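# Flip the grey finned box onto its fins

## Task

Invert the grey finned box in place so that it ends up resting flat on its fins, with its feet pointing upward.

## Robot and tools

Robot: two arms, left_arm and right_arm, each ending in a parallel two-finger gripper. left_arm sits on the +y side of the table and right_arm on the -y side. These names do not match the left or right of the images. Calibrated base positions in the scene frame are left_arm (+0.022, +0.255, +0.013) m and right_arm (+0.002, -0.341, +0.037) m, each turned only slightly about z.

Scene frame: the origin is at table-top height, halfway between the nominal bases. +x points out over the table, +z points up, and +y points toward left_arm. A gripper's fingers point along its own +z and close along its own y. end_effector_position is the point between the finger pads, about 1 cm short of the fingertips. Printed hand positions can be a little off, more so at long reach. An arm at rest can sit about 1 cm from its command with no contact at all.

execute_actions(actions, cameras): actions is a list of actions, and each action lasts 0.5 s, or 15 control steps of 1/30 s. An action is a table of 1 to 15 rows. If you give fewer rows, the last row is held for the remaining steps. Every row has 14 numbers in [-1, 1], always for both arms: left dx, dy, dz, rx, ry, rz, opening, then right dx, dy, dz, rx, ry, rz, opening. The six pose numbers are an offset, not a pose. They are measured along the scene axes from that arm's Hand target as it stood when the action began. Every row of an action counts from that same start, so sending the same offset in a new action moves the arm further. Scale: 1.0 equals 0.6 m, or 180 degrees for rx, ry, rz. Those three form one rotation vector, turning about the Hand target's position. A translation longer than 1.0 in total gets shortened along its direction. Sending all six as 0 holds the arm at its Hand target. Opening is absolute, not an offset: +1 is fully open (0.094 m) and -1 is closed. A 0 is a real command, so to leave a gripper alone, resend its present value. An empty actions list just reports state and images. cameras picks which images come back: left out, null or ["all"] gives all, and [] gives none.

move(target, speed, blend, opening_speed, blocking, cameras): drives each gripper in a straight line toward a target. target is either one 14-number row laid out as above, or up to 15 such rows that differ only in their pose offsets. Every row is an offset from the Hand targets at the start of the move, not from the previous row. speed is the top path speed in m/s, from 0.002 to 0.5 with a default of 0.25, and turning is capped at twice that figure in rad/s. Give one value, or one for each target. blend, in m, rounds the corners of a list of targets. opening_speed (0.2 or more per second on the -1..+1 scale) makes the fingers change gradually instead of at once. With blocking=false the call returns after about 0.5 s while the move goes on. Call wait or stop before sending anything else. Paths run together, last at least 0.5 s and at most 10 s, and do not avoid obstacles or the other arm. Faster moves stray more and strike harder. Aiming far past a contact point presses harder. The result adds a move: line giving the ending, such as done, off_target, moving, held or fault. done means at rest within 10 mm and 2 degrees of the pose. limits=paced means the commanded pose was clipped, and limits=held means steps were withheld.

wait(seconds from 0 to 10) lets the scene run while arms keep their last command. stop brakes a running move. zoom_image(camera, region=[x0, y0, x1, y1] in pixels, top-left origin, at most 504 by 504) enlarges part of a camera's latest image. read_manual gives only licence texts. finished_scene(scene=1) ends the job and cannot be undone. Call it only once the box lies on its fins and stays there without help.

Cameras, all 672x504: cam_head_left, cam_head_right, cam_high, cam_low, cam_left_wrist, cam_right_wrist (the last two are fisheye).

Controller behaviour: each step, the commanded pose is clipped to within 100 mm and 20 degrees of the measured gripper pose. Hand target in a result is the last clipped command, and it may fall short of what you asked. Further offsets count from it, and the arm keeps pushing toward it until you command otherwise. An arm that is blocked by an object keeps pressing. To release it, send a target back past the gripper. A "pose unreachable" line means the clearance check refused that arm's command. This check does not stop grippers or wrist cameras from colliding with each other.

Result fields: end_effector_position (m) and end_effector_quat_wxyz per arm, Hand target, Tool commands, and Joint positions, whose last entry is the finger opening in m. grip_measured uses the opening scale. It reads up to about 1.6 mm wide when empty, and up to about 3 mm narrow under full squeeze on a hard part. To grip firmly, command about 0.11 below the reading at first touch. To release, command well above grip_measured. grip_effort_nm is the motor effort, negative when closing, and is not a pad force. Joint torques include the arm's own weight, and readings 3 and 4 wrap at ±28 N m.

Avoid: dropping the box or letting go of it while it moves, anything leaving the table, fast impacts, very hard pushes, and arm-to-arm contact. Any of these can spoil or fail the job. Brief external tugs on a held part or nudges to loose objects can happen. Holding loads, stretching out or straining toward unreachable poses heats motors. MOTOR HOT warns at 85 °C, and at 100 °C an OVER-TEMPERATURE FAULT drops that arm for 30 to 60 s or more. Favour quick, smooth, low-effort motion.

Each tool is called by a JSON object that holds its "fn" and its "kwargs", one argument or row to a line.

## Session

{"fn": "execute_actions", "kwargs": {
  "actions": []
}}

Scene clock: 1551.10 s.
left_arm: end_effector_position=(+0.4422, +0.0192, +0.0740) grip_measured=+0.607 grip_effort_nm=-1.013 end_effector_quat_wxyz=(+0.085, -0.107, +0.775, -0.617) | right_arm: end_effector_position=(+0.4222, -0.1670, +0.0344) grip_measured=+0.599 grip_effort_nm=0.051 end_effector_quat_wxyz=(-0.390, +0.601, -0.559, -0.417)
Joint positions: left_arm=[-0.158 1.789 0.609 0.713 1.052 -1.159 0.076] | right_arm=[-0.001 1.973 0.971 -0.669 -1.214 -1.68 0.075]
Joint velocities: left_arm=[0.005 0.005 0.027 0.002 -0.037 -0.066 -0.001] | right_arm=[-0.015 -0.005 0.002 -0.012 -0.095 0.037 0]
Joint torques (N m): left_arm=[-11.46 -15.21 10 1.76 1.27 -1.15] | right_arm=[7.36 -12.92 4.11 1.05 -1.3 0.04]
Heat: left arm: hottest elbow 38 °C; right arm: hottest elbow 35 °C.
Hand target: left_arm +0.4423, -0.0470, +0.1216; +0.052, -0.057, +0.759, -0.646 | right_arm +0.4070, -0.1198, +0.0345; -0.374, +0.625, -0.526, -0.438
Tool commands: left_gripper/opening=-0.6 right_gripper/opening=+0.6
Off the commanded pose: left_arm 0.081 m, 8 deg | right_arm 0.050 m, 6 deg.

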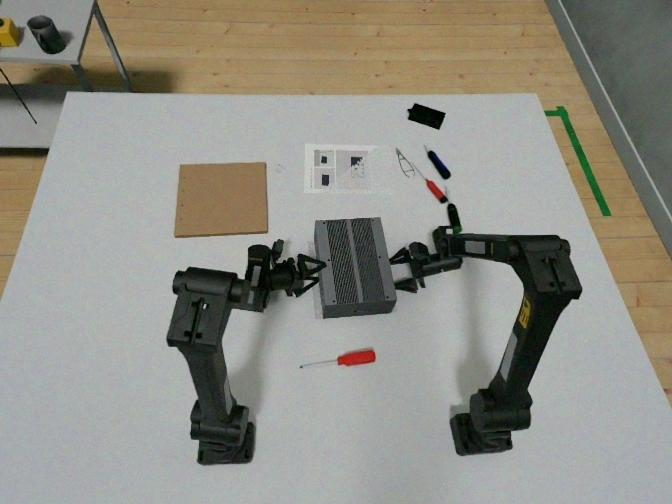

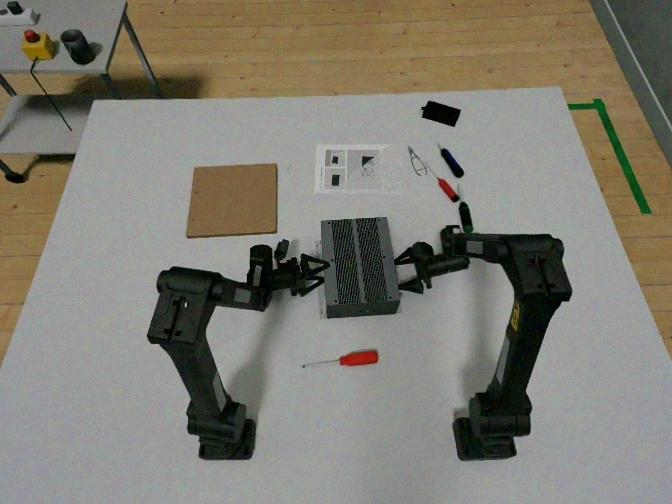

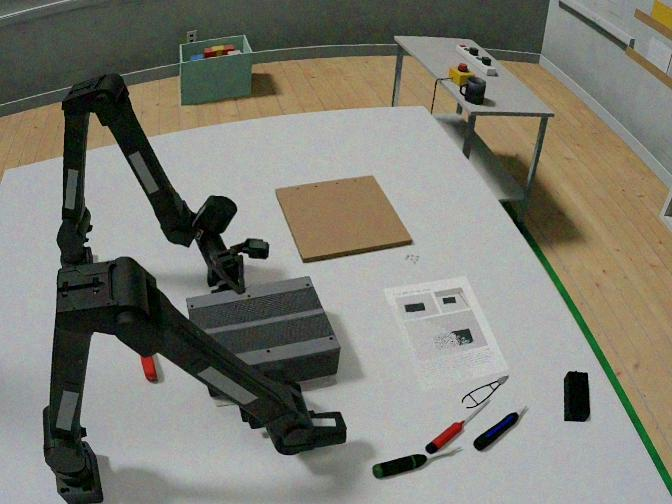

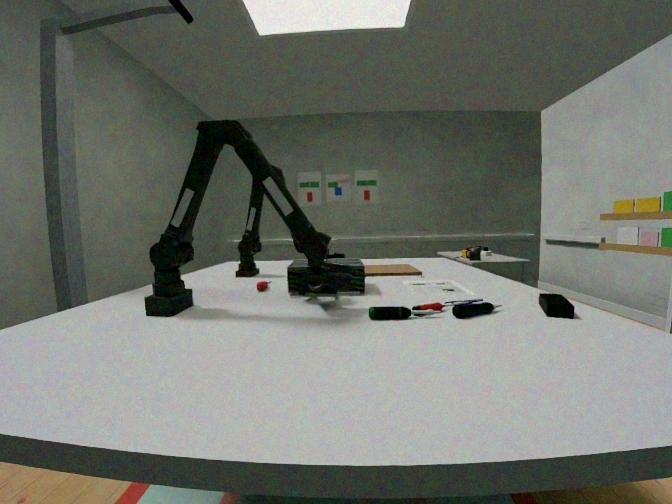

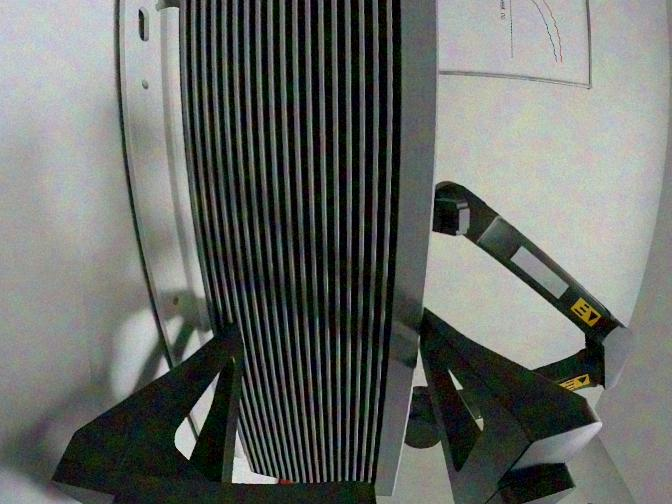

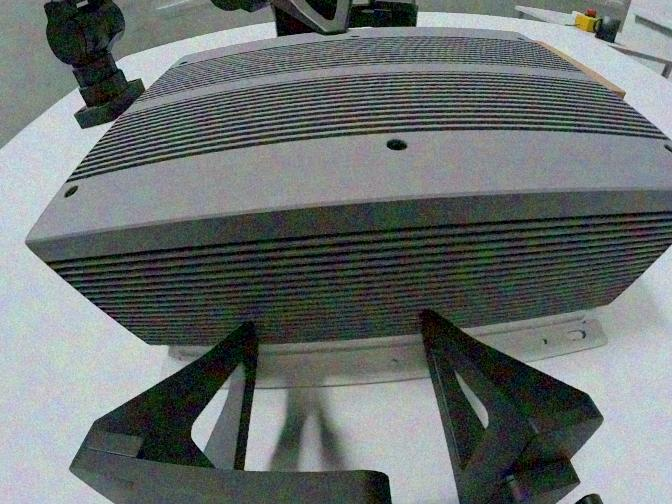

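{"fn": "zoom_image", "kwargs": {
  "camera": "cam_low",
  "region": [230, 210, 430, 330]
}}

{"fn": "zoom_image", "kwargs": {
  "camera": "cam_head_right",
  "region": [220, 190, 480, 340]
}}

{"fn": "zoom_image", "kwargs": {
  "camera": "cam_high",
  "region": [160, 180, 400, 440]
}}

Scaled by 2.520.

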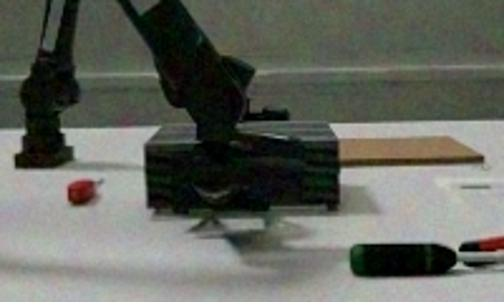

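Scaled by 1.938.

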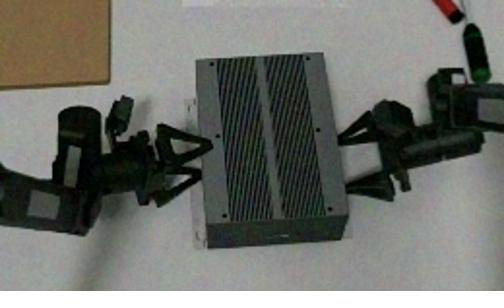

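Scaled by 1.938.

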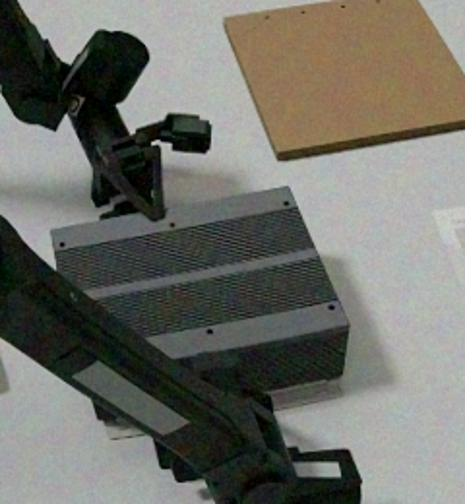

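{"fn": "move", "kwargs": {
  "target": [0,0.05,0.06,0.1,0,0,-0.6,0,0,0,0,0,0,0.6],
  "speed": 0.06,
  "cameras": ["cam_low","cam_left_wrist","cam_right_wrist"]
}}

Scene clock: 1592.27 s.
left_arm: end_effector_position=(+0.4340, +0.0200, +0.0946) grip_measured=-0.188 grip_effort_nm=-0.989 end_effector_quat_wxyz=(+0.041, -0.101, +0.872, -0.477) | right_arm: end_effector_position=(+0.4206, -0.1627, +0.0348) grip_measured=+0.599 grip_effort_nm=0.056 end_effector_quat_wxyz=(-0.389, +0.604, -0.556, -0.418)
Joint positions: left_arm=[-0.201 1.563 0.765 -0.188 0.865 -0.745 0.038] | right_arm=[0.01 1.972 0.971 -0.669 -1.214 -1.682 0.075]
Joint velocities: left_arm=[0.005 0.005 -0.007 0.017 0.007 -0.066 0] | right_arm=[-0.005 0.005 0.007 0.002 0.007 0.007 0]
Joint torques (N m): left_arm=[-5.48 -15.44 11.88 1.33 2.82 -0.3] | right_arm=[7.18 -12.98 4.25 1.1 -1.29 0.09]
Heat: left arm: hottest elbow 43 °C; right arm: hottest elbow 35 °C.
Hand target: left_arm +0.4440, -0.0167, +0.1578; +0.061, -0.046, +0.852, -0.517 | right_arm +0.4069, -0.1197, +0.0346; -0.374, +0.625, -0.526, -0.438
Off the commanded pose: left_arm 0.073 m, 8 deg | right_arm 0.045 m, 5 deg.
move: off_target (left_arm, right_arm)
Images, in order (width x height): cam_low 672x504, cam_left_wrist 672x504, cam_right_wrist 672x504.

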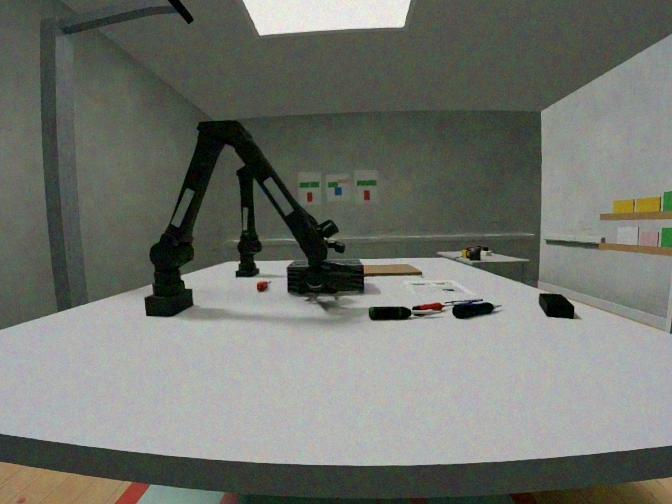

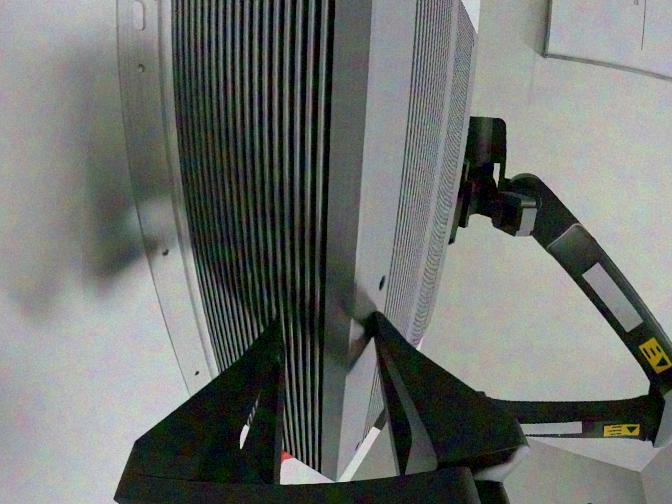

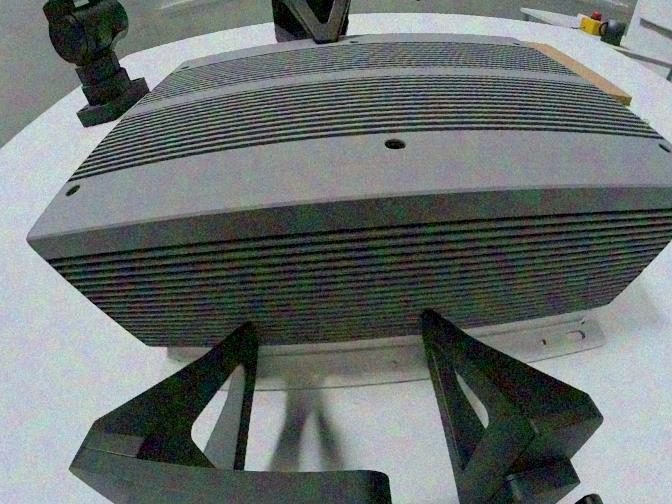

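{"fn": "zoom_image", "kwargs": {
  "camera": "cam_left_wrist",
  "region": [90, 0, 480, 480]
}}

{"fn": "zoom_image", "kwargs": {
  "camera": "cam_right_wrist",
  "region": [120, 200, 620, 420]
}}

{"fn": "zoom_image", "kwargs": {
  "camera": "cam_low",
  "region": [270, 240, 390, 310]
}}

Scaled by 1.050 from the camera's 672x504 image, which has a finer 960x720 frame.

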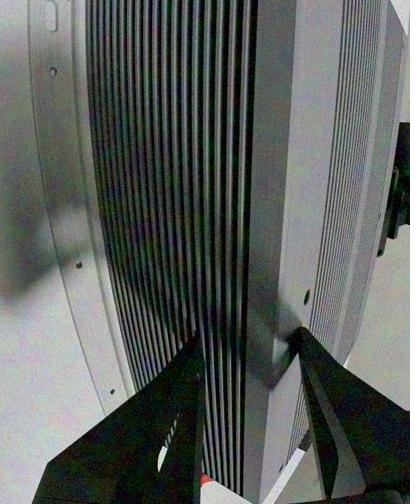

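Scaled by 1.008 from the camera's 672x504 image, which has a finer 960x720 frame.

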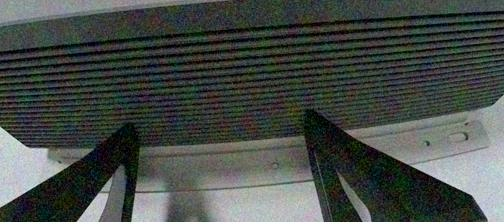

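Scaled by 4.200.

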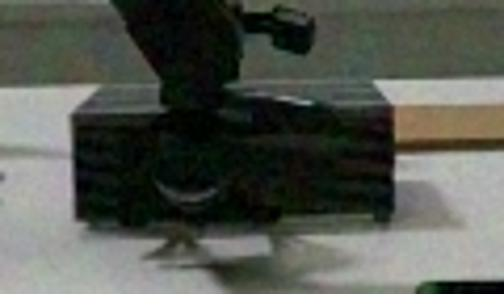

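{"fn": "move", "kwargs": {
  "target": [
    [0,0.14,-0.04,0,0,0,0.95,0,-0.04,0,0,0,0,0.6],
    [0,0.2,-0.16,-0.155,0,0,0.95,0,-0.04,0,0,0,0,0.6]
  ],
  "speed": 0.12
}}

Scene clock: 1642.30 s.
left_arm: end_effector_position=(+0.4441, +0.1012, +0.0702) grip_measured=+0.947 grip_effort_nm=0.154 end_effector_quat_wxyz=(+0.039, -0.028, +0.723, -0.689) | right_arm: end_effector_position=(+0.4128, -0.1644, +0.0352) grip_measured=+0.599 grip_effort_nm=0.051 end_effector_quat_wxyz=(-0.379, +0.611, -0.549, -0.426)
Joint positions: left_arm=[0.081 1.895 0.709 0.463 1.5 -0.832 0.091] | right_arm=[0.007 1.98 0.985 -0.769 -1.207 -1.772 0.075]
Joint velocities: left_arm=[0.005 -0.015 0.002 -0.002 -0.022 0.007 -0.001] | right_arm=[-0.005 0.005 -0.007 -0.002 0.007 -0.022 0]
Joint torques (N m): left_arm=[0.03 -9.11 3.82 2.11 0.53 -0.24] | right_arm=[3.37 -12.63 5.01 -0.43 -1.32 -0.34]
Heat: left arm: hottest elbow 47 °C; right arm: hottest elbow 35 °C.
Hand target: left_arm +0.4422, +0.1045, +0.0576; +0.047, -0.061, +0.704, -0.706 | right_arm +0.4070, -0.1434, +0.0348; -0.375, +0.625, -0.526, -0.438
Off the commanded pose: left_arm 0.009 m, 5 deg | right_arm 0.022 m, 3 deg.
move: off_target (left_arm, right_arm)

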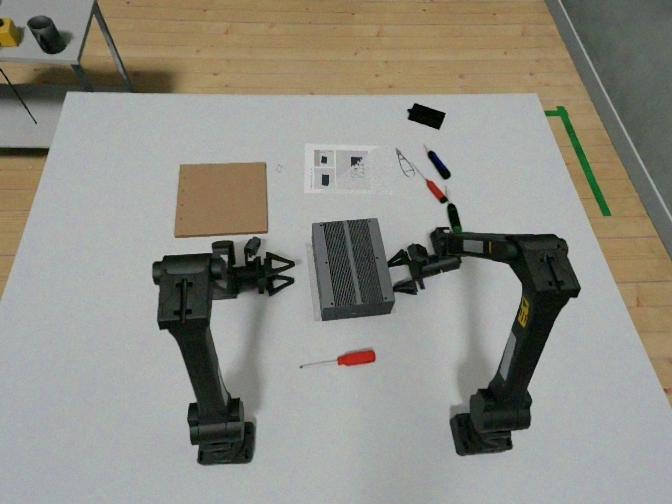

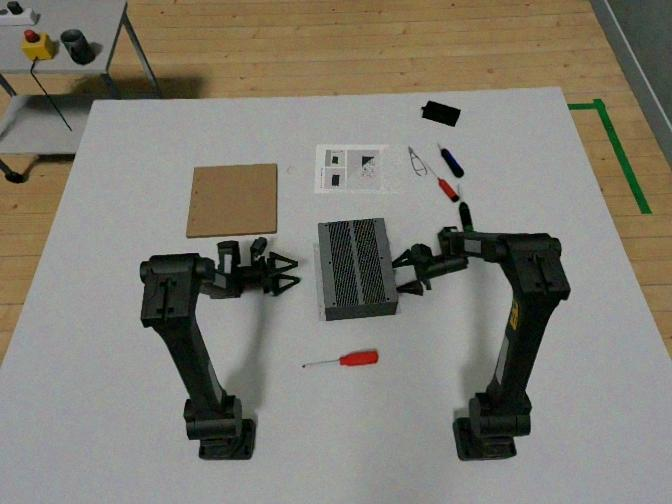

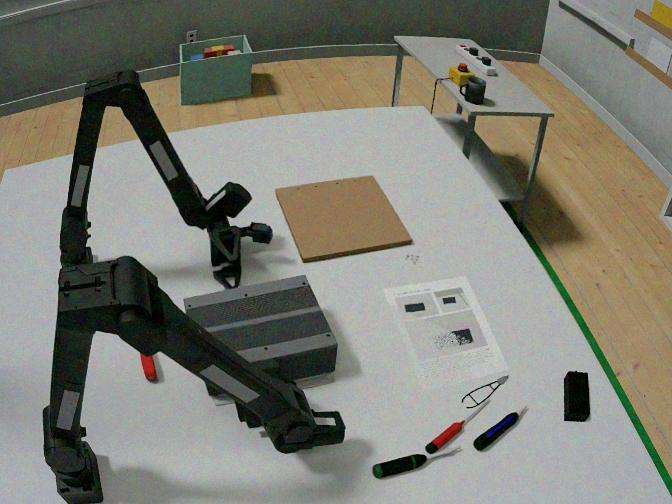

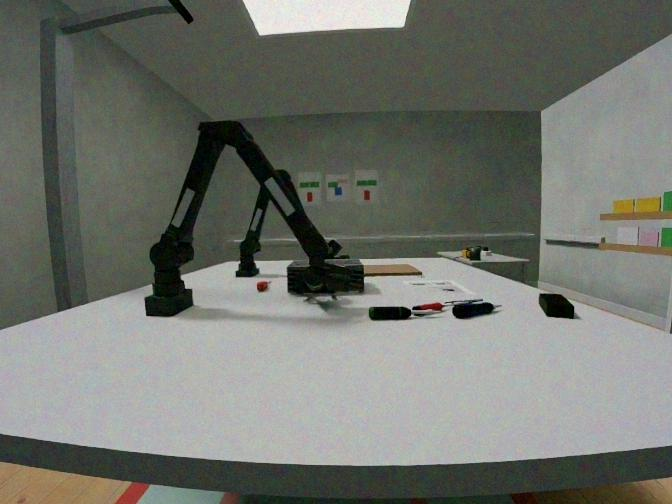

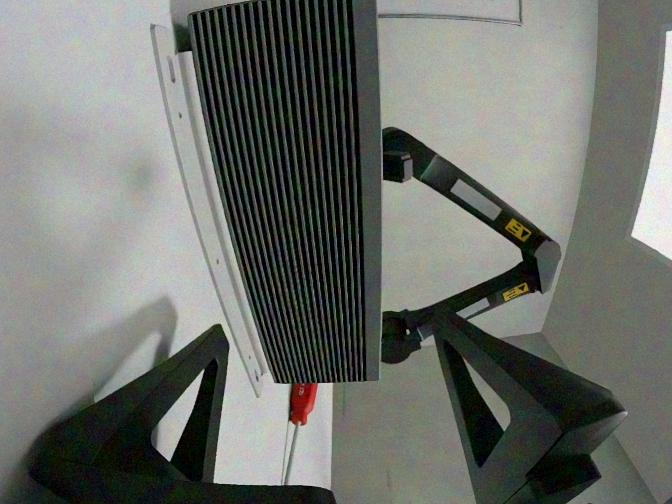

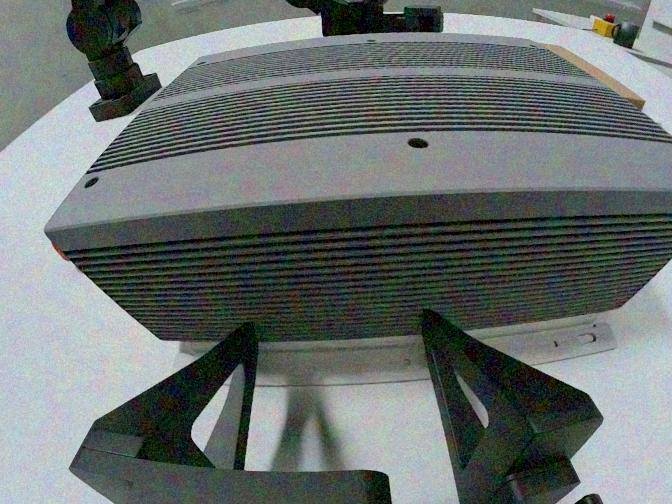

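{"fn": "zoom_image", "kwargs": {
  "camera": "cam_left_wrist",
  "region": [130, 0, 430, 400]
}}

Scaled by 1.260 from the camera's 672x504 image, which has a finer 960x720 frame.

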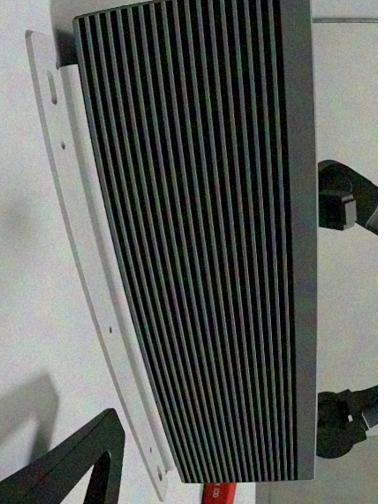

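{"fn": "move", "kwargs": {
  "target": [
    [0,-0.04,-0.01,0.025,0,0,0.95,0,0.0,0,0,0,0,0.6]
  ],
  "speed": 0.1,
  "cameras": ["cam_left_wrist"]
}}

Scene clock: 1660.23 s.
left_arm: end_effector_position=(+0.4466, +0.0837, +0.0660) grip_measured=+0.947 grip_effort_nm=0.159 end_effector_quat_wxyz=(+0.062, -0.046, +0.733, -0.676) | right_arm: end_effector_position=(+0.4129, -0.1645, +0.0352) grip_measured=+0.599 grip_effort_nm=0.051 end_effector_quat_wxyz=(-0.380, +0.611, -0.549, -0.426)
Joint positions: left_arm=[0.034 1.92 0.659 0.797 1.393 -1.083 0.091] | right_arm=[0.007 1.98 0.985 -0.769 -1.207 -1.773 0.075]
Joint velocities: left_arm=[0.005 -0.015 -0.012 -0.017 -0.051 -0.022 0] | right_arm=[0.005 0.005 -0.007 -0.007 -0.007 -0.051 0.001]
Joint torques (N m): left_arm=[-1.55 -9.17 3.38 2.45 0.24 -0.26] | right_arm=[3.19 -12.51 4.92 -0.4 -1.31 -0.34]
Heat: left arm: hottest elbow 43 °C; right arm: hottest elbow 35 °C.
Hand target: left_arm +0.4420, +0.0802, +0.0527; +0.050, -0.059, +0.730, -0.679 | right_arm +0.4071, -0.1435, +0.0348; -0.375, +0.625, -0.526, -0.438
Off the commanded pose: left_arm 0.015 m, 2 deg | right_arm 0.022 m, 3 deg.
move: off_target (left_arm, right_arm)
Images, in order (width x height): cam_left_wrist 672x504.

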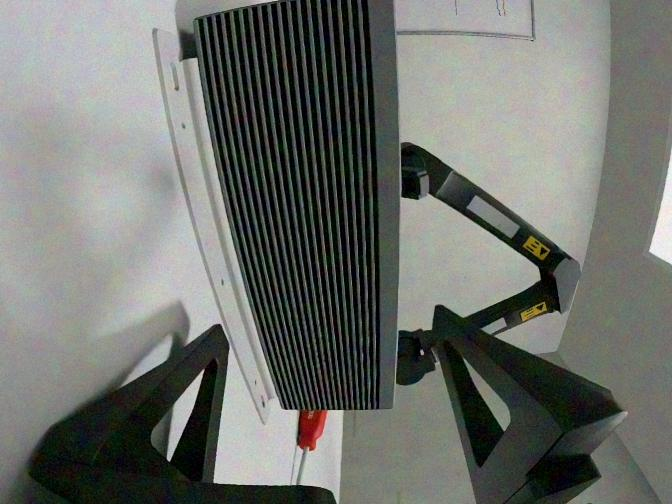

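{"fn": "move", "kwargs": {
  "target": [
    [0.05,-0.015,-0.015,0,0,0,0.9,0,0.0,0,0,0,0,0.6],
    [0.05,-0.075,-0.015,0,0,0,0.9,0,0.0,0,0,0,0,0.6]
  ],
  "speed": 0.08,
  "cameras": ["cam_left_wrist","cam_low"]
}}

Scene clock: 1668.83 s.
left_arm: end_effector_position=(+0.4722, +0.0401, +0.0665) grip_measured=+0.902 grip_effort_nm=-0.066 end_effector_quat_wxyz=(+0.068, -0.048, +0.726, -0.683) | right_arm: end_effector_position=(+0.4129, -0.1645, +0.0352) grip_measured=+0.599 grip_effort_nm=0.056 end_effector_quat_wxyz=(-0.380, +0.611, -0.549, -0.426)
Joint positions: left_arm=[-0.069 2.007 0.724 1.069 1.293 -1.332 0.089] | right_arm=[0.007 1.98 0.985 -0.769 -1.207 -1.773 0.075]
Joint velocities: left_arm=[0.005 -0.005 -0.022 -0.007 0.007 -0.007 0] | right_arm=[-0.005 -0.005 0.007 -0.002 -0.066 -0.066 -0.001]
Joint torques (N m): left_arm=[-1.73 -8.41 4.56 2.04 -0.03 -0.15] | right_arm=[3.55 -11.99 4.77 -0.58 -1.33 -0.34]
Heat: left arm: hottest elbow 42 °C; right arm: hottest elbow 35 °C.
Hand target: left_arm +0.4709, +0.0342, +0.0440; +0.050, -0.060, +0.729, -0.681 | right_arm +0.4071, -0.1435, +0.0348; -0.375, +0.625, -0.526, -0.438
Off the commanded pose: left_arm 0.023 m, 3 deg | right_arm 0.022 m, 3 deg.
move: off_target (left_arm, right_arm)
Images, in order (width x height): cam_low 672x504, cam_left_wrist 672x504.

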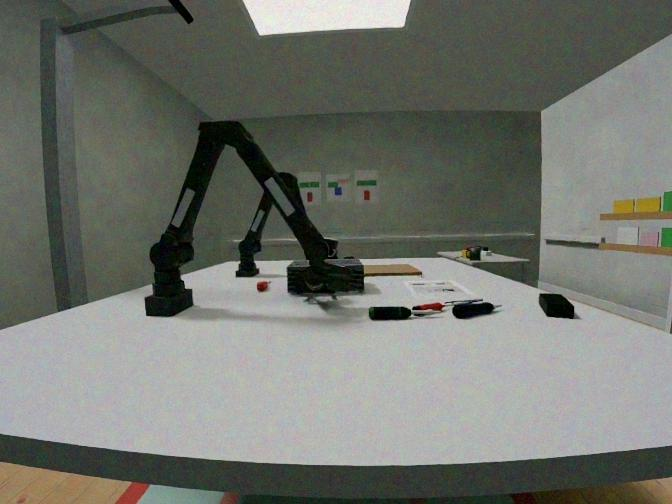

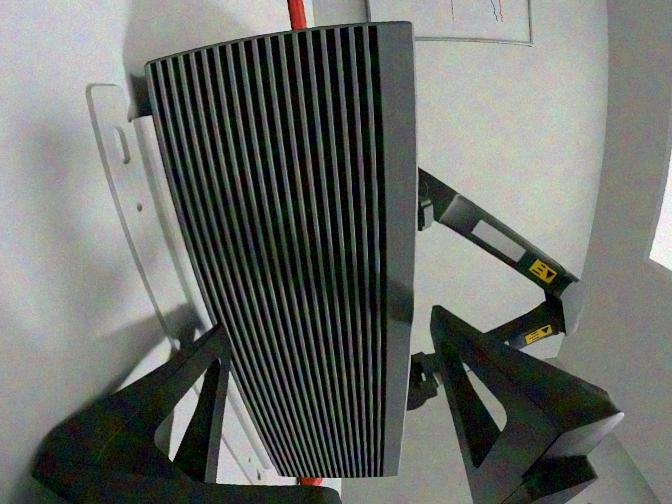

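{"fn": "move", "kwargs": {
  "target": [
    [0,0.01,-0.02,0,0,0,0.95,0,0.0,0,0,0,0,0.6],
    [0,-0.025,-0.022,0,0,0,0.95,0,0.0,0,0,0,0,0.6]
  ],
  "speed": 0.06,
  "cameras": ["cam_left_wrist"]
}}

{"fn": "zoom_image", "kwargs": {
  "camera": "cam_left_wrist",
  "region": [80, 200, 480, 500]
}}

Scene clock: 1679.13 s.
left_arm: end_effector_position=(+0.4760, +0.0351, +0.0682) grip_measured=+0.946 grip_effort_nm=0.256 end_effector_quat_wxyz=(+0.073, -0.048, +0.721, -0.687) | right_arm: end_effector_position=(+0.4129, -0.1645, +0.0352) grip_measured=+0.599 grip_effort_nm=0.051 end_effector_quat_wxyz=(-0.380, +0.611, -0.549, -0.426)
Joint positions: left_arm=[-0.08 2.023 0.732 1.135 1.276 -1.381 0.091] | right_arm=[0.007 1.98 0.985 -0.769 -1.207 -1.773 0.075]
Joint velocities: left_arm=[-0.005 -0.015 0.007 0.012 -0.051 -0.007 0] | right_arm=[-0.015 -0.005 -0.007 0.007 -0.051 -0.022 -0.001]
Joint torques (N m): left_arm=[-3.78 -6.48 4.31 1.94 -0.68 0.14] | right_arm=[3.14 -12.86 4.98 -0.57 -1.32 -0.38]
Heat: left arm: hottest elbow 41 °C; right arm: hottest elbow 35 °C.
Hand target: left_arm +0.4704, +0.0191, +0.0308; +0.051, -0.060, +0.728, -0.681 | right_arm +0.4071, -0.1435, +0.0348; -0.375, +0.625, -0.526, -0.438
Off the commanded pose: left_arm 0.041 m, 3 deg | right_arm 0.022 m, 3 deg.
move: off_target (left_arm, right_arm)
Images, in order (width x height): cam_left_wrist 672x504.

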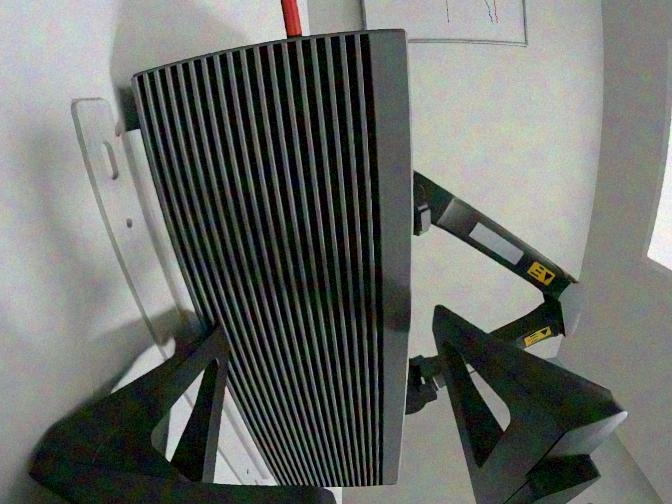

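Scaled by 1.260 from the camera's 672x504 image, which has a finer 960x720 frame.

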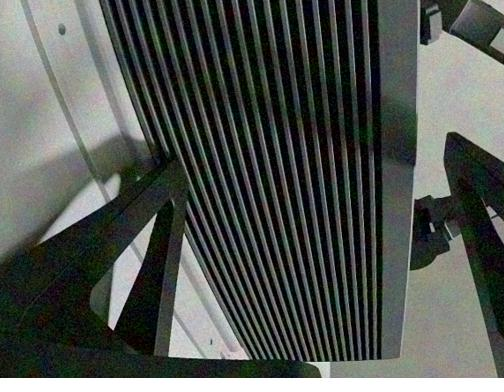

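{"fn": "move", "kwargs": {
  "target": [
    [0,0.05,0.05,0.08,0,0,0.95,0,0.0,0,0,0,0,0.6],
    [0,0.02,0.018,0.08,0,0,0.95,0,0.0,0,0,0,0,0.6]
  ],
  "speed": 0.08,
  "cameras": ["cam_left_wrist"]
}}

{"fn": "zoom_image", "kwargs": {
  "camera": "cam_left_wrist",
  "region": [80, 200, 480, 500]
}}

Scene clock: 1695.07 s.
left_arm: end_effector_position=(+0.4738, +0.0389, +0.0620) grip_measured=+0.948 grip_effort_nm=0.115 end_effector_quat_wxyz=(+0.071, -0.045, +0.804, -0.588) | right_arm: end_effector_position=(+0.4129, -0.1645, +0.0352) grip_measured=+0.599 grip_effort_nm=0.046 end_effector_quat_wxyz=(-0.380, +0.611, -0.549, -0.426)
Joint positions: left_arm=[-0.09 1.816 0.783 0.225 1.146 -0.745 0.092] | right_arm=[0.007 1.98 0.985 -0.769 -1.207 -1.773 0.075]
Joint velocities: left_arm=[0.005 -0.005 -0.007 0.002 -0.007 -0.022 0] | right_arm=[0.005 -0.005 -0.007 0.007 0.037 -0.007 0.001]
Joint torques (N m): left_arm=[-2.32 -8.59 5.75 2.03 -0.17 -0.13] | right_arm=[3.55 -12.16 5.03 -0.64 -1.29 -0.33]
Heat: left arm: hottest elbow 40 °C; right arm: hottest elbow 35 °C.
Hand target: left_arm +0.4718, +0.0313, +0.0414; +0.057, -0.051, +0.810, -0.581 | right_arm +0.4071, -0.1435, +0.0348; -0.375, +0.625, -0.526, -0.438
Off the commanded pose: left_arm 0.022 m, 2 deg | right_arm 0.022 m, 3 deg.
move: off_target (left_arm, right_arm)
Images, in order (width x height): cam_left_wrist 672x504.

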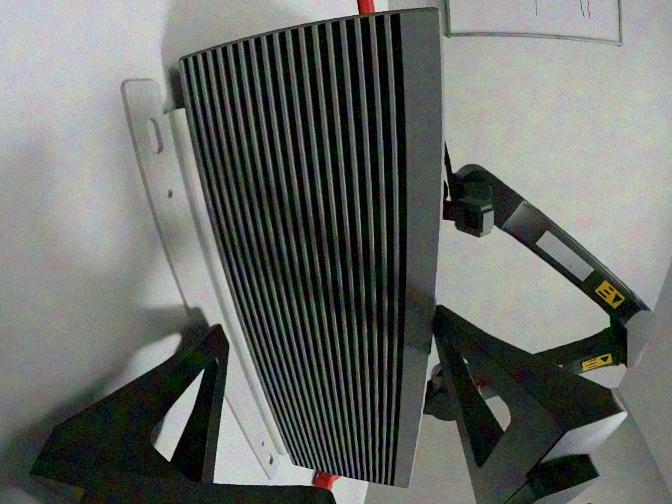

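Scaled by 1.260 from the camera's 672x504 image, which has a finer 960x720 frame.

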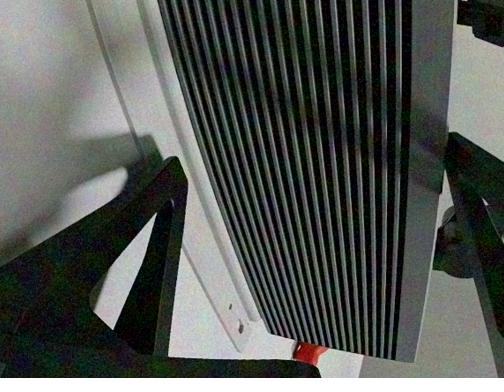

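{"fn": "move", "kwargs": {
  "target": [
    [0,-0.06,-0.008,0.0,0,0,0.95,0,0.0,0,0,0,0,0.6]
  ],
  "speed": 0.06,
  "cameras": ["cam_left_wrist"]
}}

{"fn": "zoom_image", "kwargs": {
  "camera": "cam_left_wrist",
  "region": [80, 200, 480, 500]
}}

Scene clock: 1704.93 s.
left_arm: end_effector_position=(+0.4785, +0.0230, +0.0628) grip_measured=+0.949 grip_effort_nm=0.095 end_effector_quat_wxyz=(+0.091, -0.045, +0.804, -0.586) | right_arm: end_effector_position=(+0.4129, -0.1645, +0.0352) grip_measured=+0.599 grip_effort_nm=0.046 end_effector_quat_wxyz=(-0.380, +0.611, -0.549, -0.426)
Joint positions: left_arm=[-0.129 1.825 0.77 0.356 1.093 -0.831 0.092] | right_arm=[0.007 1.98 0.985 -0.769 -1.207 -1.773 0.075]
Joint velocities: left_arm=[-0.015 -0.005 -0.007 0.002 -0.007 0.007 0] | right_arm=[-0.005 -0.005 0.002 -0.002 -0.037 0.007 -0.001]
Joint torques (N m): left_arm=[-5.89 -7.36 6.39 2.44 -0.41 -0.53] | right_arm=[3.37 -12.04 4.92 -0.55 -1.3 -0.32]
Heat: left arm: hottest elbow 39 °C; right arm: hottest elbow 35 °C.
Hand target: left_arm +0.4714, -0.0053, +0.0372; +0.057, -0.051, +0.809, -0.582 | right_arm +0.4071, -0.1435, +0.0348; -0.375, +0.625, -0.526, -0.438
Off the commanded pose: left_arm 0.039 m, 4 deg | right_arm 0.022 m, 3 deg.
move: off_target (left_arm, right_arm)
Images, in order (width x height): cam_left_wrist 672x504.

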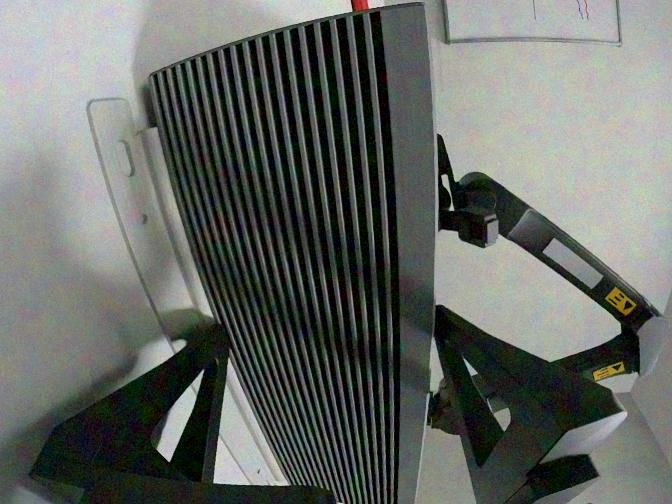

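Scaled by 1.260 from the camera's 672x504 image, which has a finer 960x720 frame.

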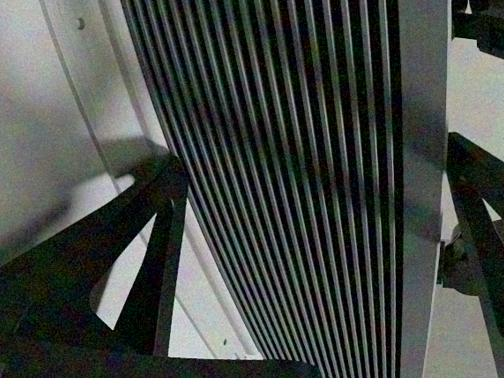

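{"fn": "move", "kwargs": {
  "target": [
    [0,0.06,0.0,0.03,0,0,0.95,0,0.0,0,0,0,0,0.6],
    [0,0.05,-0.03,0.03,0,0,0.95,0,0.0,0,0,0,0,0.6],
    [0,-0.01,-0.03,0.03,0,0,0.95,0,0.0,0,0,0,0,0.6]
  ],
  "speed": 0.06,
  "cameras": ["cam_left_wrist"]
}}

{"fn": "zoom_image", "kwargs": {
  "camera": "cam_left_wrist",
  "region": [80, 200, 480, 500]
}}

Scene clock: 1714.10 s.
left_arm: end_effector_position=(+0.4837, +0.0196, +0.0627) grip_measured=+0.949 grip_effort_nm=0.071 end_effector_quat_wxyz=(+0.107, -0.028, +0.823, -0.558) | right_arm: end_effector_position=(+0.4129, -0.1645, +0.0352) grip_measured=+0.599 grip_effort_nm=0.051 end_effector_quat_wxyz=(-0.380, +0.611, -0.549, -0.426)
Joint positions: left_arm=[-0.144 1.801 0.797 0.239 1.033 -0.726 0.092] | right_arm=[0.007 1.98 0.985 -0.769 -1.207 -1.773 0.075]
Joint velocities: left_arm=[0.015 -0.005 -0.017 -0.012 -0.007 0.022 0.001] | right_arm=[-0.015 0.005 -0.012 0.007 0.007 0.051 0]
Joint torques (N m): left_arm=[-6.65 -5.77 6 2.09 -1.27 -0.57] | right_arm=[3.08 -12.04 5 -0.34 -1.3 -0.31]
Heat: left arm: hottest elbow 40 °C; right arm: hottest elbow 35 °C.
Hand target: left_arm +0.4711, -0.0114, +0.0191; +0.060, -0.048, +0.836, -0.543 | right_arm +0.4071, -0.1435, +0.0348; -0.375, +0.625, -0.526, -0.438
Off the commanded pose: left_arm 0.055 m, 6 deg | right_arm 0.022 m, 3 deg.
move: off_target (left_arm, right_arm)
Images, in order (width x height): cam_left_wrist 672x504.

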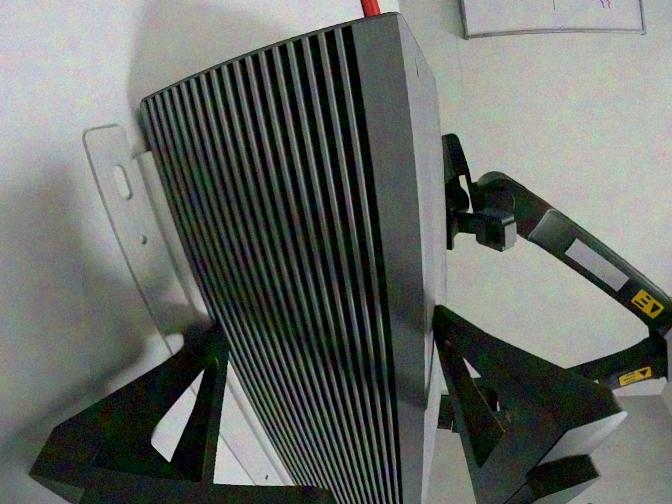

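Scaled by 1.260 from the camera's 672x504 image, which has a finer 960x720 frame.

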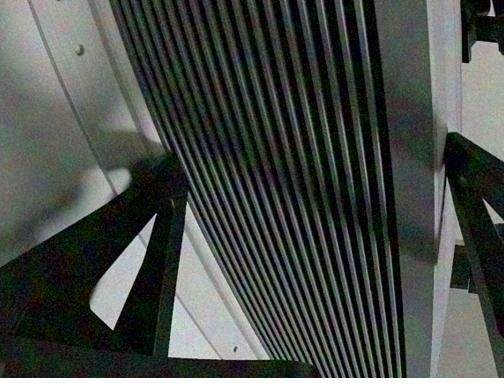

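{"fn": "move", "kwargs": {
  "target": [
    [0.02,0.03,0.04,-0.01,0,0,0.4,0,0.0,0,0,0,0,0.6]
  ],
  "speed": 0.06,
  "opening_speed": 0.6,
  "cameras": ["cam_left_wrist"]
}}

{"fn": "zoom_image", "kwargs": {
  "camera": "cam_left_wrist",
  "region": [80, 200, 480, 500]
}}

Scene clock: 1723.10 s.
left_arm: end_effector_position=(+0.4831, +0.0197, +0.0637) grip_measured=+0.882 grip_effort_nm=-1.009 end_effector_quat_wxyz=(+0.099, -0.024, +0.823, -0.559) | right_arm: end_effector_position=(+0.4129, -0.1645, +0.0352) grip_measured=+0.599 grip_effort_nm=0.051 end_effector_quat_wxyz=(-0.380, +0.611, -0.549, -0.426)
Joint positions: left_arm=[-0.141 1.8 0.809 0.199 1.048 -0.704 0.088] | right_arm=[0.007 1.98 0.985 -0.769 -1.207 -1.773 0.075]
Joint velocities: left_arm=[0.005 -0.005 -0.002 -0.012 0.022 -0.022 0] | right_arm=[-0.005 -0.005 -0.007 -0.007 0.007 -0.095 0]
Joint torques (N m): left_arm=[-3.02 -8 7.91 0.81 0.28 -0.63] | right_arm=[3.31 -12.45 4.97 -0.61 -1.36 -0.3]
Heat: left arm: hottest elbow 39 °C; right arm: hottest elbow 35 °C.
Hand target: left_arm +0.4836, +0.0068, +0.0428; +0.059, -0.049, +0.828, -0.556 | right_arm +0.4071, -0.1435, +0.0348; -0.375, +0.625, -0.526, -0.438
Off the commanded pose: left_arm 0.024 m, 5 deg | right_arm 0.022 m, 3 deg.
move: off_target (left_arm, right_arm)
Images, in order (width x height): cam_left_wrist 672x504.

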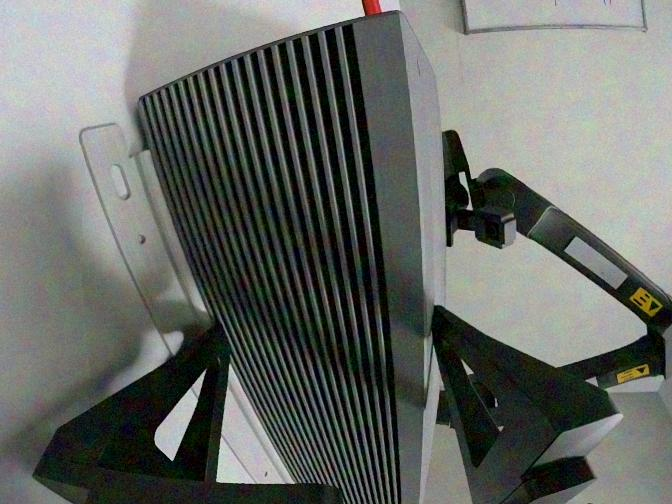

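Scaled by 1.260 from the camera's 672x504 image, which has a finer 960x720 frame.

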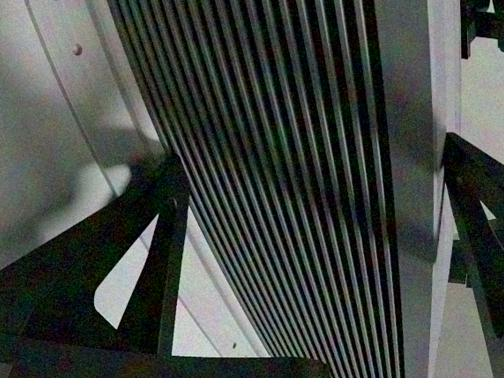

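{"fn": "move", "kwargs": {
  "target": [
    [0,0,0.08,0.04,0,0,0.4,0,0.0,0,0,0,0,0.6],
    [0,-0.01,0.16,0.1,0,0,0.4,0,0.0,0,0,0,0,0.6]
  ],
  "speed": 0.05,
  "blend": 0.02,
  "cameras": ["cam_left_wrist","cam_low","cam_right_wrist"]
}}

Scene clock: 1737.93 s.
left_arm: end_effector_position=(+0.4698, +0.0131, +0.1062) grip_measured=+0.402 grip_effort_nm=-0.110 end_effector_quat_wxyz=(+0.038, -0.062, +0.911, -0.406) | right_arm: end_effector_position=(+0.4116, -0.1639, +0.0352) grip_measured=+0.599 grip_effort_nm=0.051 end_effector_quat_wxyz=(-0.380, +0.612, -0.546, -0.427)
Joint positions: left_arm=[-0.225 1.617 0.968 -0.49 0.747 -0.572 0.066] | right_arm=[0.008 1.981 0.985 -0.776 -1.21 -1.784 0.075]
Joint velocities: left_arm=[0.005 -0.005 -0.022 -0.007 0.007 0.037 0] | right_arm=[-0.015 -0.005 -0.007 -0.022 0.022 -0.051 0]
Joint torques (N m): left_arm=[-1.73 -14.1 11.34 1.03 0.79 -0.06] | right_arm=[3.37 -12.28 4.79 -0.18 -1.23 -0.21]
Heat: left arm: hottest elbow 41 °C; right arm: hottest elbow 35 °C.
Hand target: left_arm +0.4858, +0.0012, +0.1403; +0.066, -0.038, +0.904, -0.420 | right_arm +0.4070, -0.1433, +0.0349; -0.375, +0.625, -0.526, -0.438
Off the commanded pose: left_arm 0.037 m, 4 deg | right_arm 0.021 m, 3 deg.
move: off_target (left_arm, right_arm)
Images, in order (width x height): cam_low 672x504, cam_left_wrist 672x504, cam_right_wrist 672x504.

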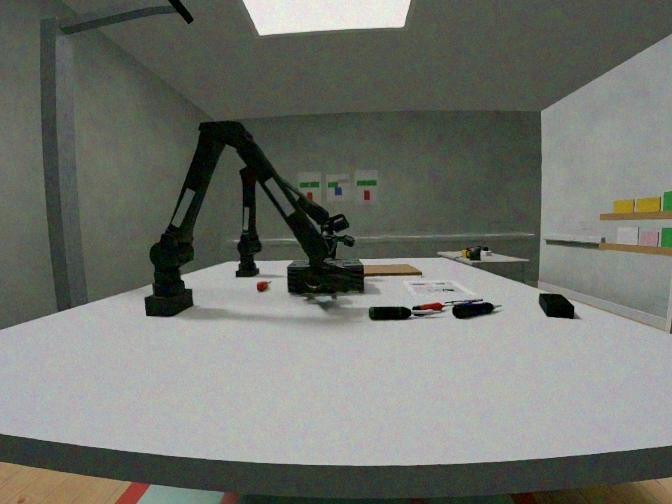

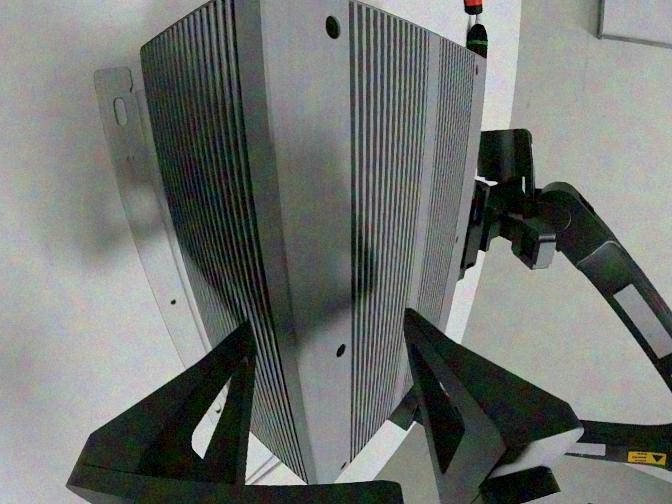

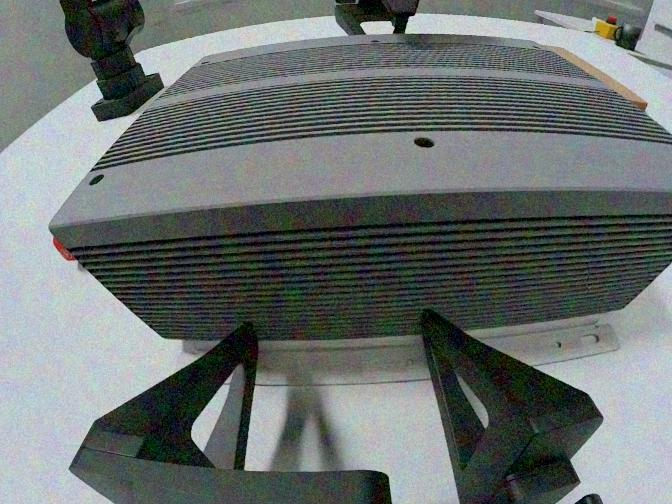

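{"fn": "move", "kwargs": {
  "target": [
    [0,0.14,0.05,-0.08,0,0,0.95,0,0.04,0,0,0,0,0.6],
    [-0.01,0.10,-0.16,-0.11,0,0,0.95,0,0.04,0,0,0,0,0.6],
    [-0.01,-0.02,-0.17,-0.11,0,0,0.95,0,0.04,0,0,0,0,0.6]
  ],
  "speed": 0.1,
  "cameras": ["cam_left_wrist"]
}}

{"fn": "zoom_image", "kwargs": {
  "camera": "cam_left_wrist",
  "region": [80, 200, 480, 500]
}}

Scene clock: 1782.50 s.
left_arm: end_effector_position=(+0.4939, +0.0553, +0.0526) grip_measured=+0.947 grip_effort_nm=0.159 end_effector_quat_wxyz=(+0.098, -0.095, +0.813, -0.566) | right_arm: end_effector_position=(+0.4214, -0.1614, +0.0346) grip_measured=+0.599 grip_effort_nm=0.051 end_effector_quat_wxyz=(-0.390, +0.602, -0.554, -0.421)
Joint positions: left_arm=[-0.066 1.827 0.779 0.289 1.053 -0.827 0.091] | right_arm=[0.011 1.977 0.975 -0.667 -1.221 -1.679 0.075]
Joint velocities: left_arm=[-0.015 -0.005 -0.002 -0.002 -0.051 -0.007 0] | right_arm=[-0.005 -0.015 0.007 -0.012 -0.007 -0.007 0]
Joint torques (N m): left_arm=[-11.93 -8.76 6.74 2.74 0.21 -0.22] | right_arm=[6.89 -13.33 3.95 0.98 -1.04 0.09]
Heat: left arm: hottest elbow 46 °C; right arm: hottest elbow 35 °C.
Hand target: left_arm +0.4772, -0.0115, +0.0373; +0.059, -0.050, +0.818, -0.570 | right_arm +0.4070, -0.1198, +0.0346; -0.374, +0.625, -0.526, -0.438
Off the commanded pose: left_arm 0.069 m, 7 deg | right_arm 0.044 m, 5 deg.
move: off_target (left_arm, right_arm)
Images, in order (width x height): cam_left_wrist 672x504.

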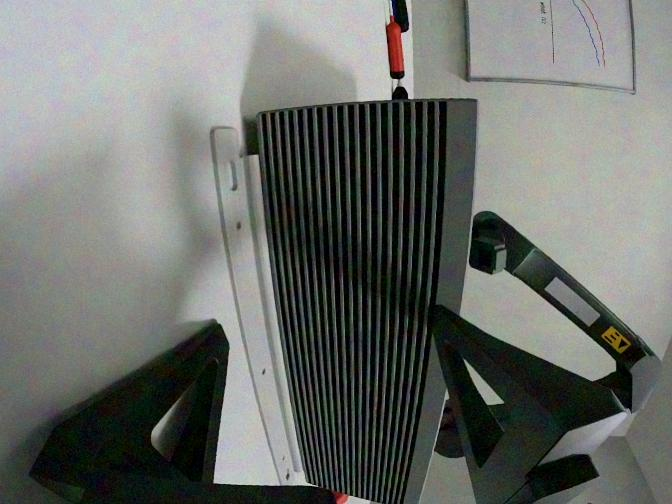

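Scaled by 1.260 from the camera's 672x504 image, which has a finer 960x720 frame.

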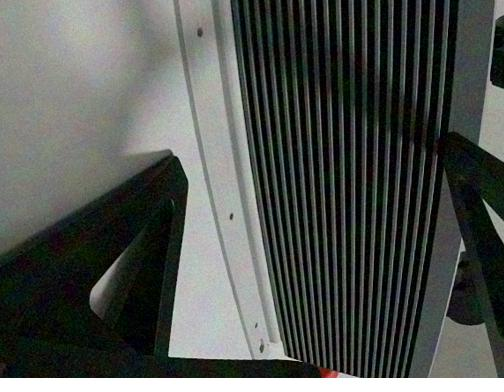

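{"fn": "move", "kwargs": {
  "target": [
    [0,0.12,0.03,0.0,0,0,0.95,0,0.0,0,0,0,0,0.6],
    [0,0.09,0.012,0,0,0,0.95,0,0.0,0,0,0,0,0.6],
    [0,-0.03,0.012,0,0,0,0.95,0,0.0,0,0,0,0,0.6]
  ],
  "speed": 0.1,
  "cameras": ["cam_left_wrist"]
}}

{"fn": "zoom_image", "kwargs": {
  "camera": "cam_left_wrist",
  "region": [80, 200, 480, 500]
}}

Scene clock: 1791.90 s.
left_arm: end_effector_position=(+0.4964, +0.0544, +0.0530) grip_measured=+0.947 grip_effort_nm=0.159 end_effector_quat_wxyz=(+0.099, -0.114, +0.813, -0.562) | right_arm: end_effector_position=(+0.4214, -0.1614, +0.0345) grip_measured=+0.599 grip_effort_nm=0.042 end_effector_quat_wxyz=(-0.390, +0.602, -0.555, -0.421)
Joint positions: left_arm=[-0.072 1.822 0.772 0.318 1.024 -0.881 0.091] | right_arm=[0.011 1.976 0.973 -0.664 -1.221 -1.675 0.075]
Joint velocities: left_arm=[-0.005 -0.015 -0.027 0.002 -0.007 0.007 0.001] | right_arm=[0.005 -0.024 0.007 -0.012 0.007 -0.007 0]
Joint torques (N m): left_arm=[-14.45 -9.58 7.23 2.76 0.39 -0.17] | right_arm=[7 -13.51 4.16 0.8 -1.08 0.07]
Heat: left arm: hottest elbow 45 °C; right arm: hottest elbow 35 °C.
Hand target: left_arm +0.4773, -0.0296, +0.0450; +0.059, -0.050, +0.818, -0.570 | right_arm +0.4068, -0.1198, +0.0345; -0.374, +0.625, -0.526, -0.438
Off the commanded pose: left_arm 0.087 m, 9 deg | right_arm 0.044 m, 5 deg.
move: off_target (left_arm, right_arm)
Images, in order (width x height): cam_left_wrist 672x504.

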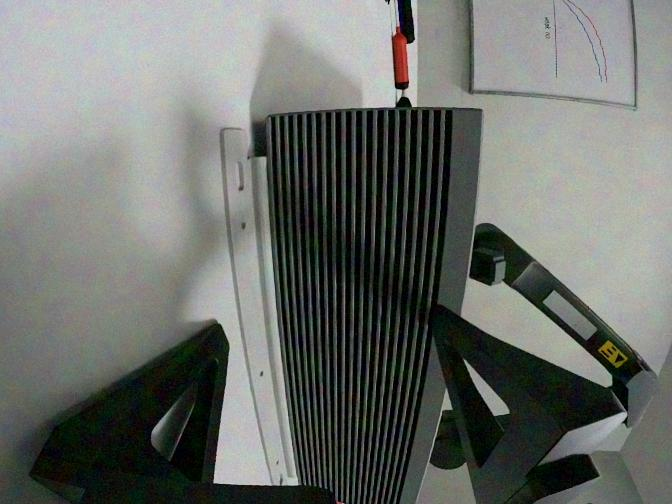

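Scaled by 1.260 from the camera's 672x504 image, which has a finer 960x720 frame.

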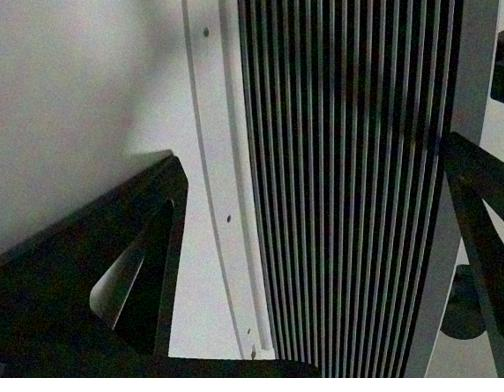

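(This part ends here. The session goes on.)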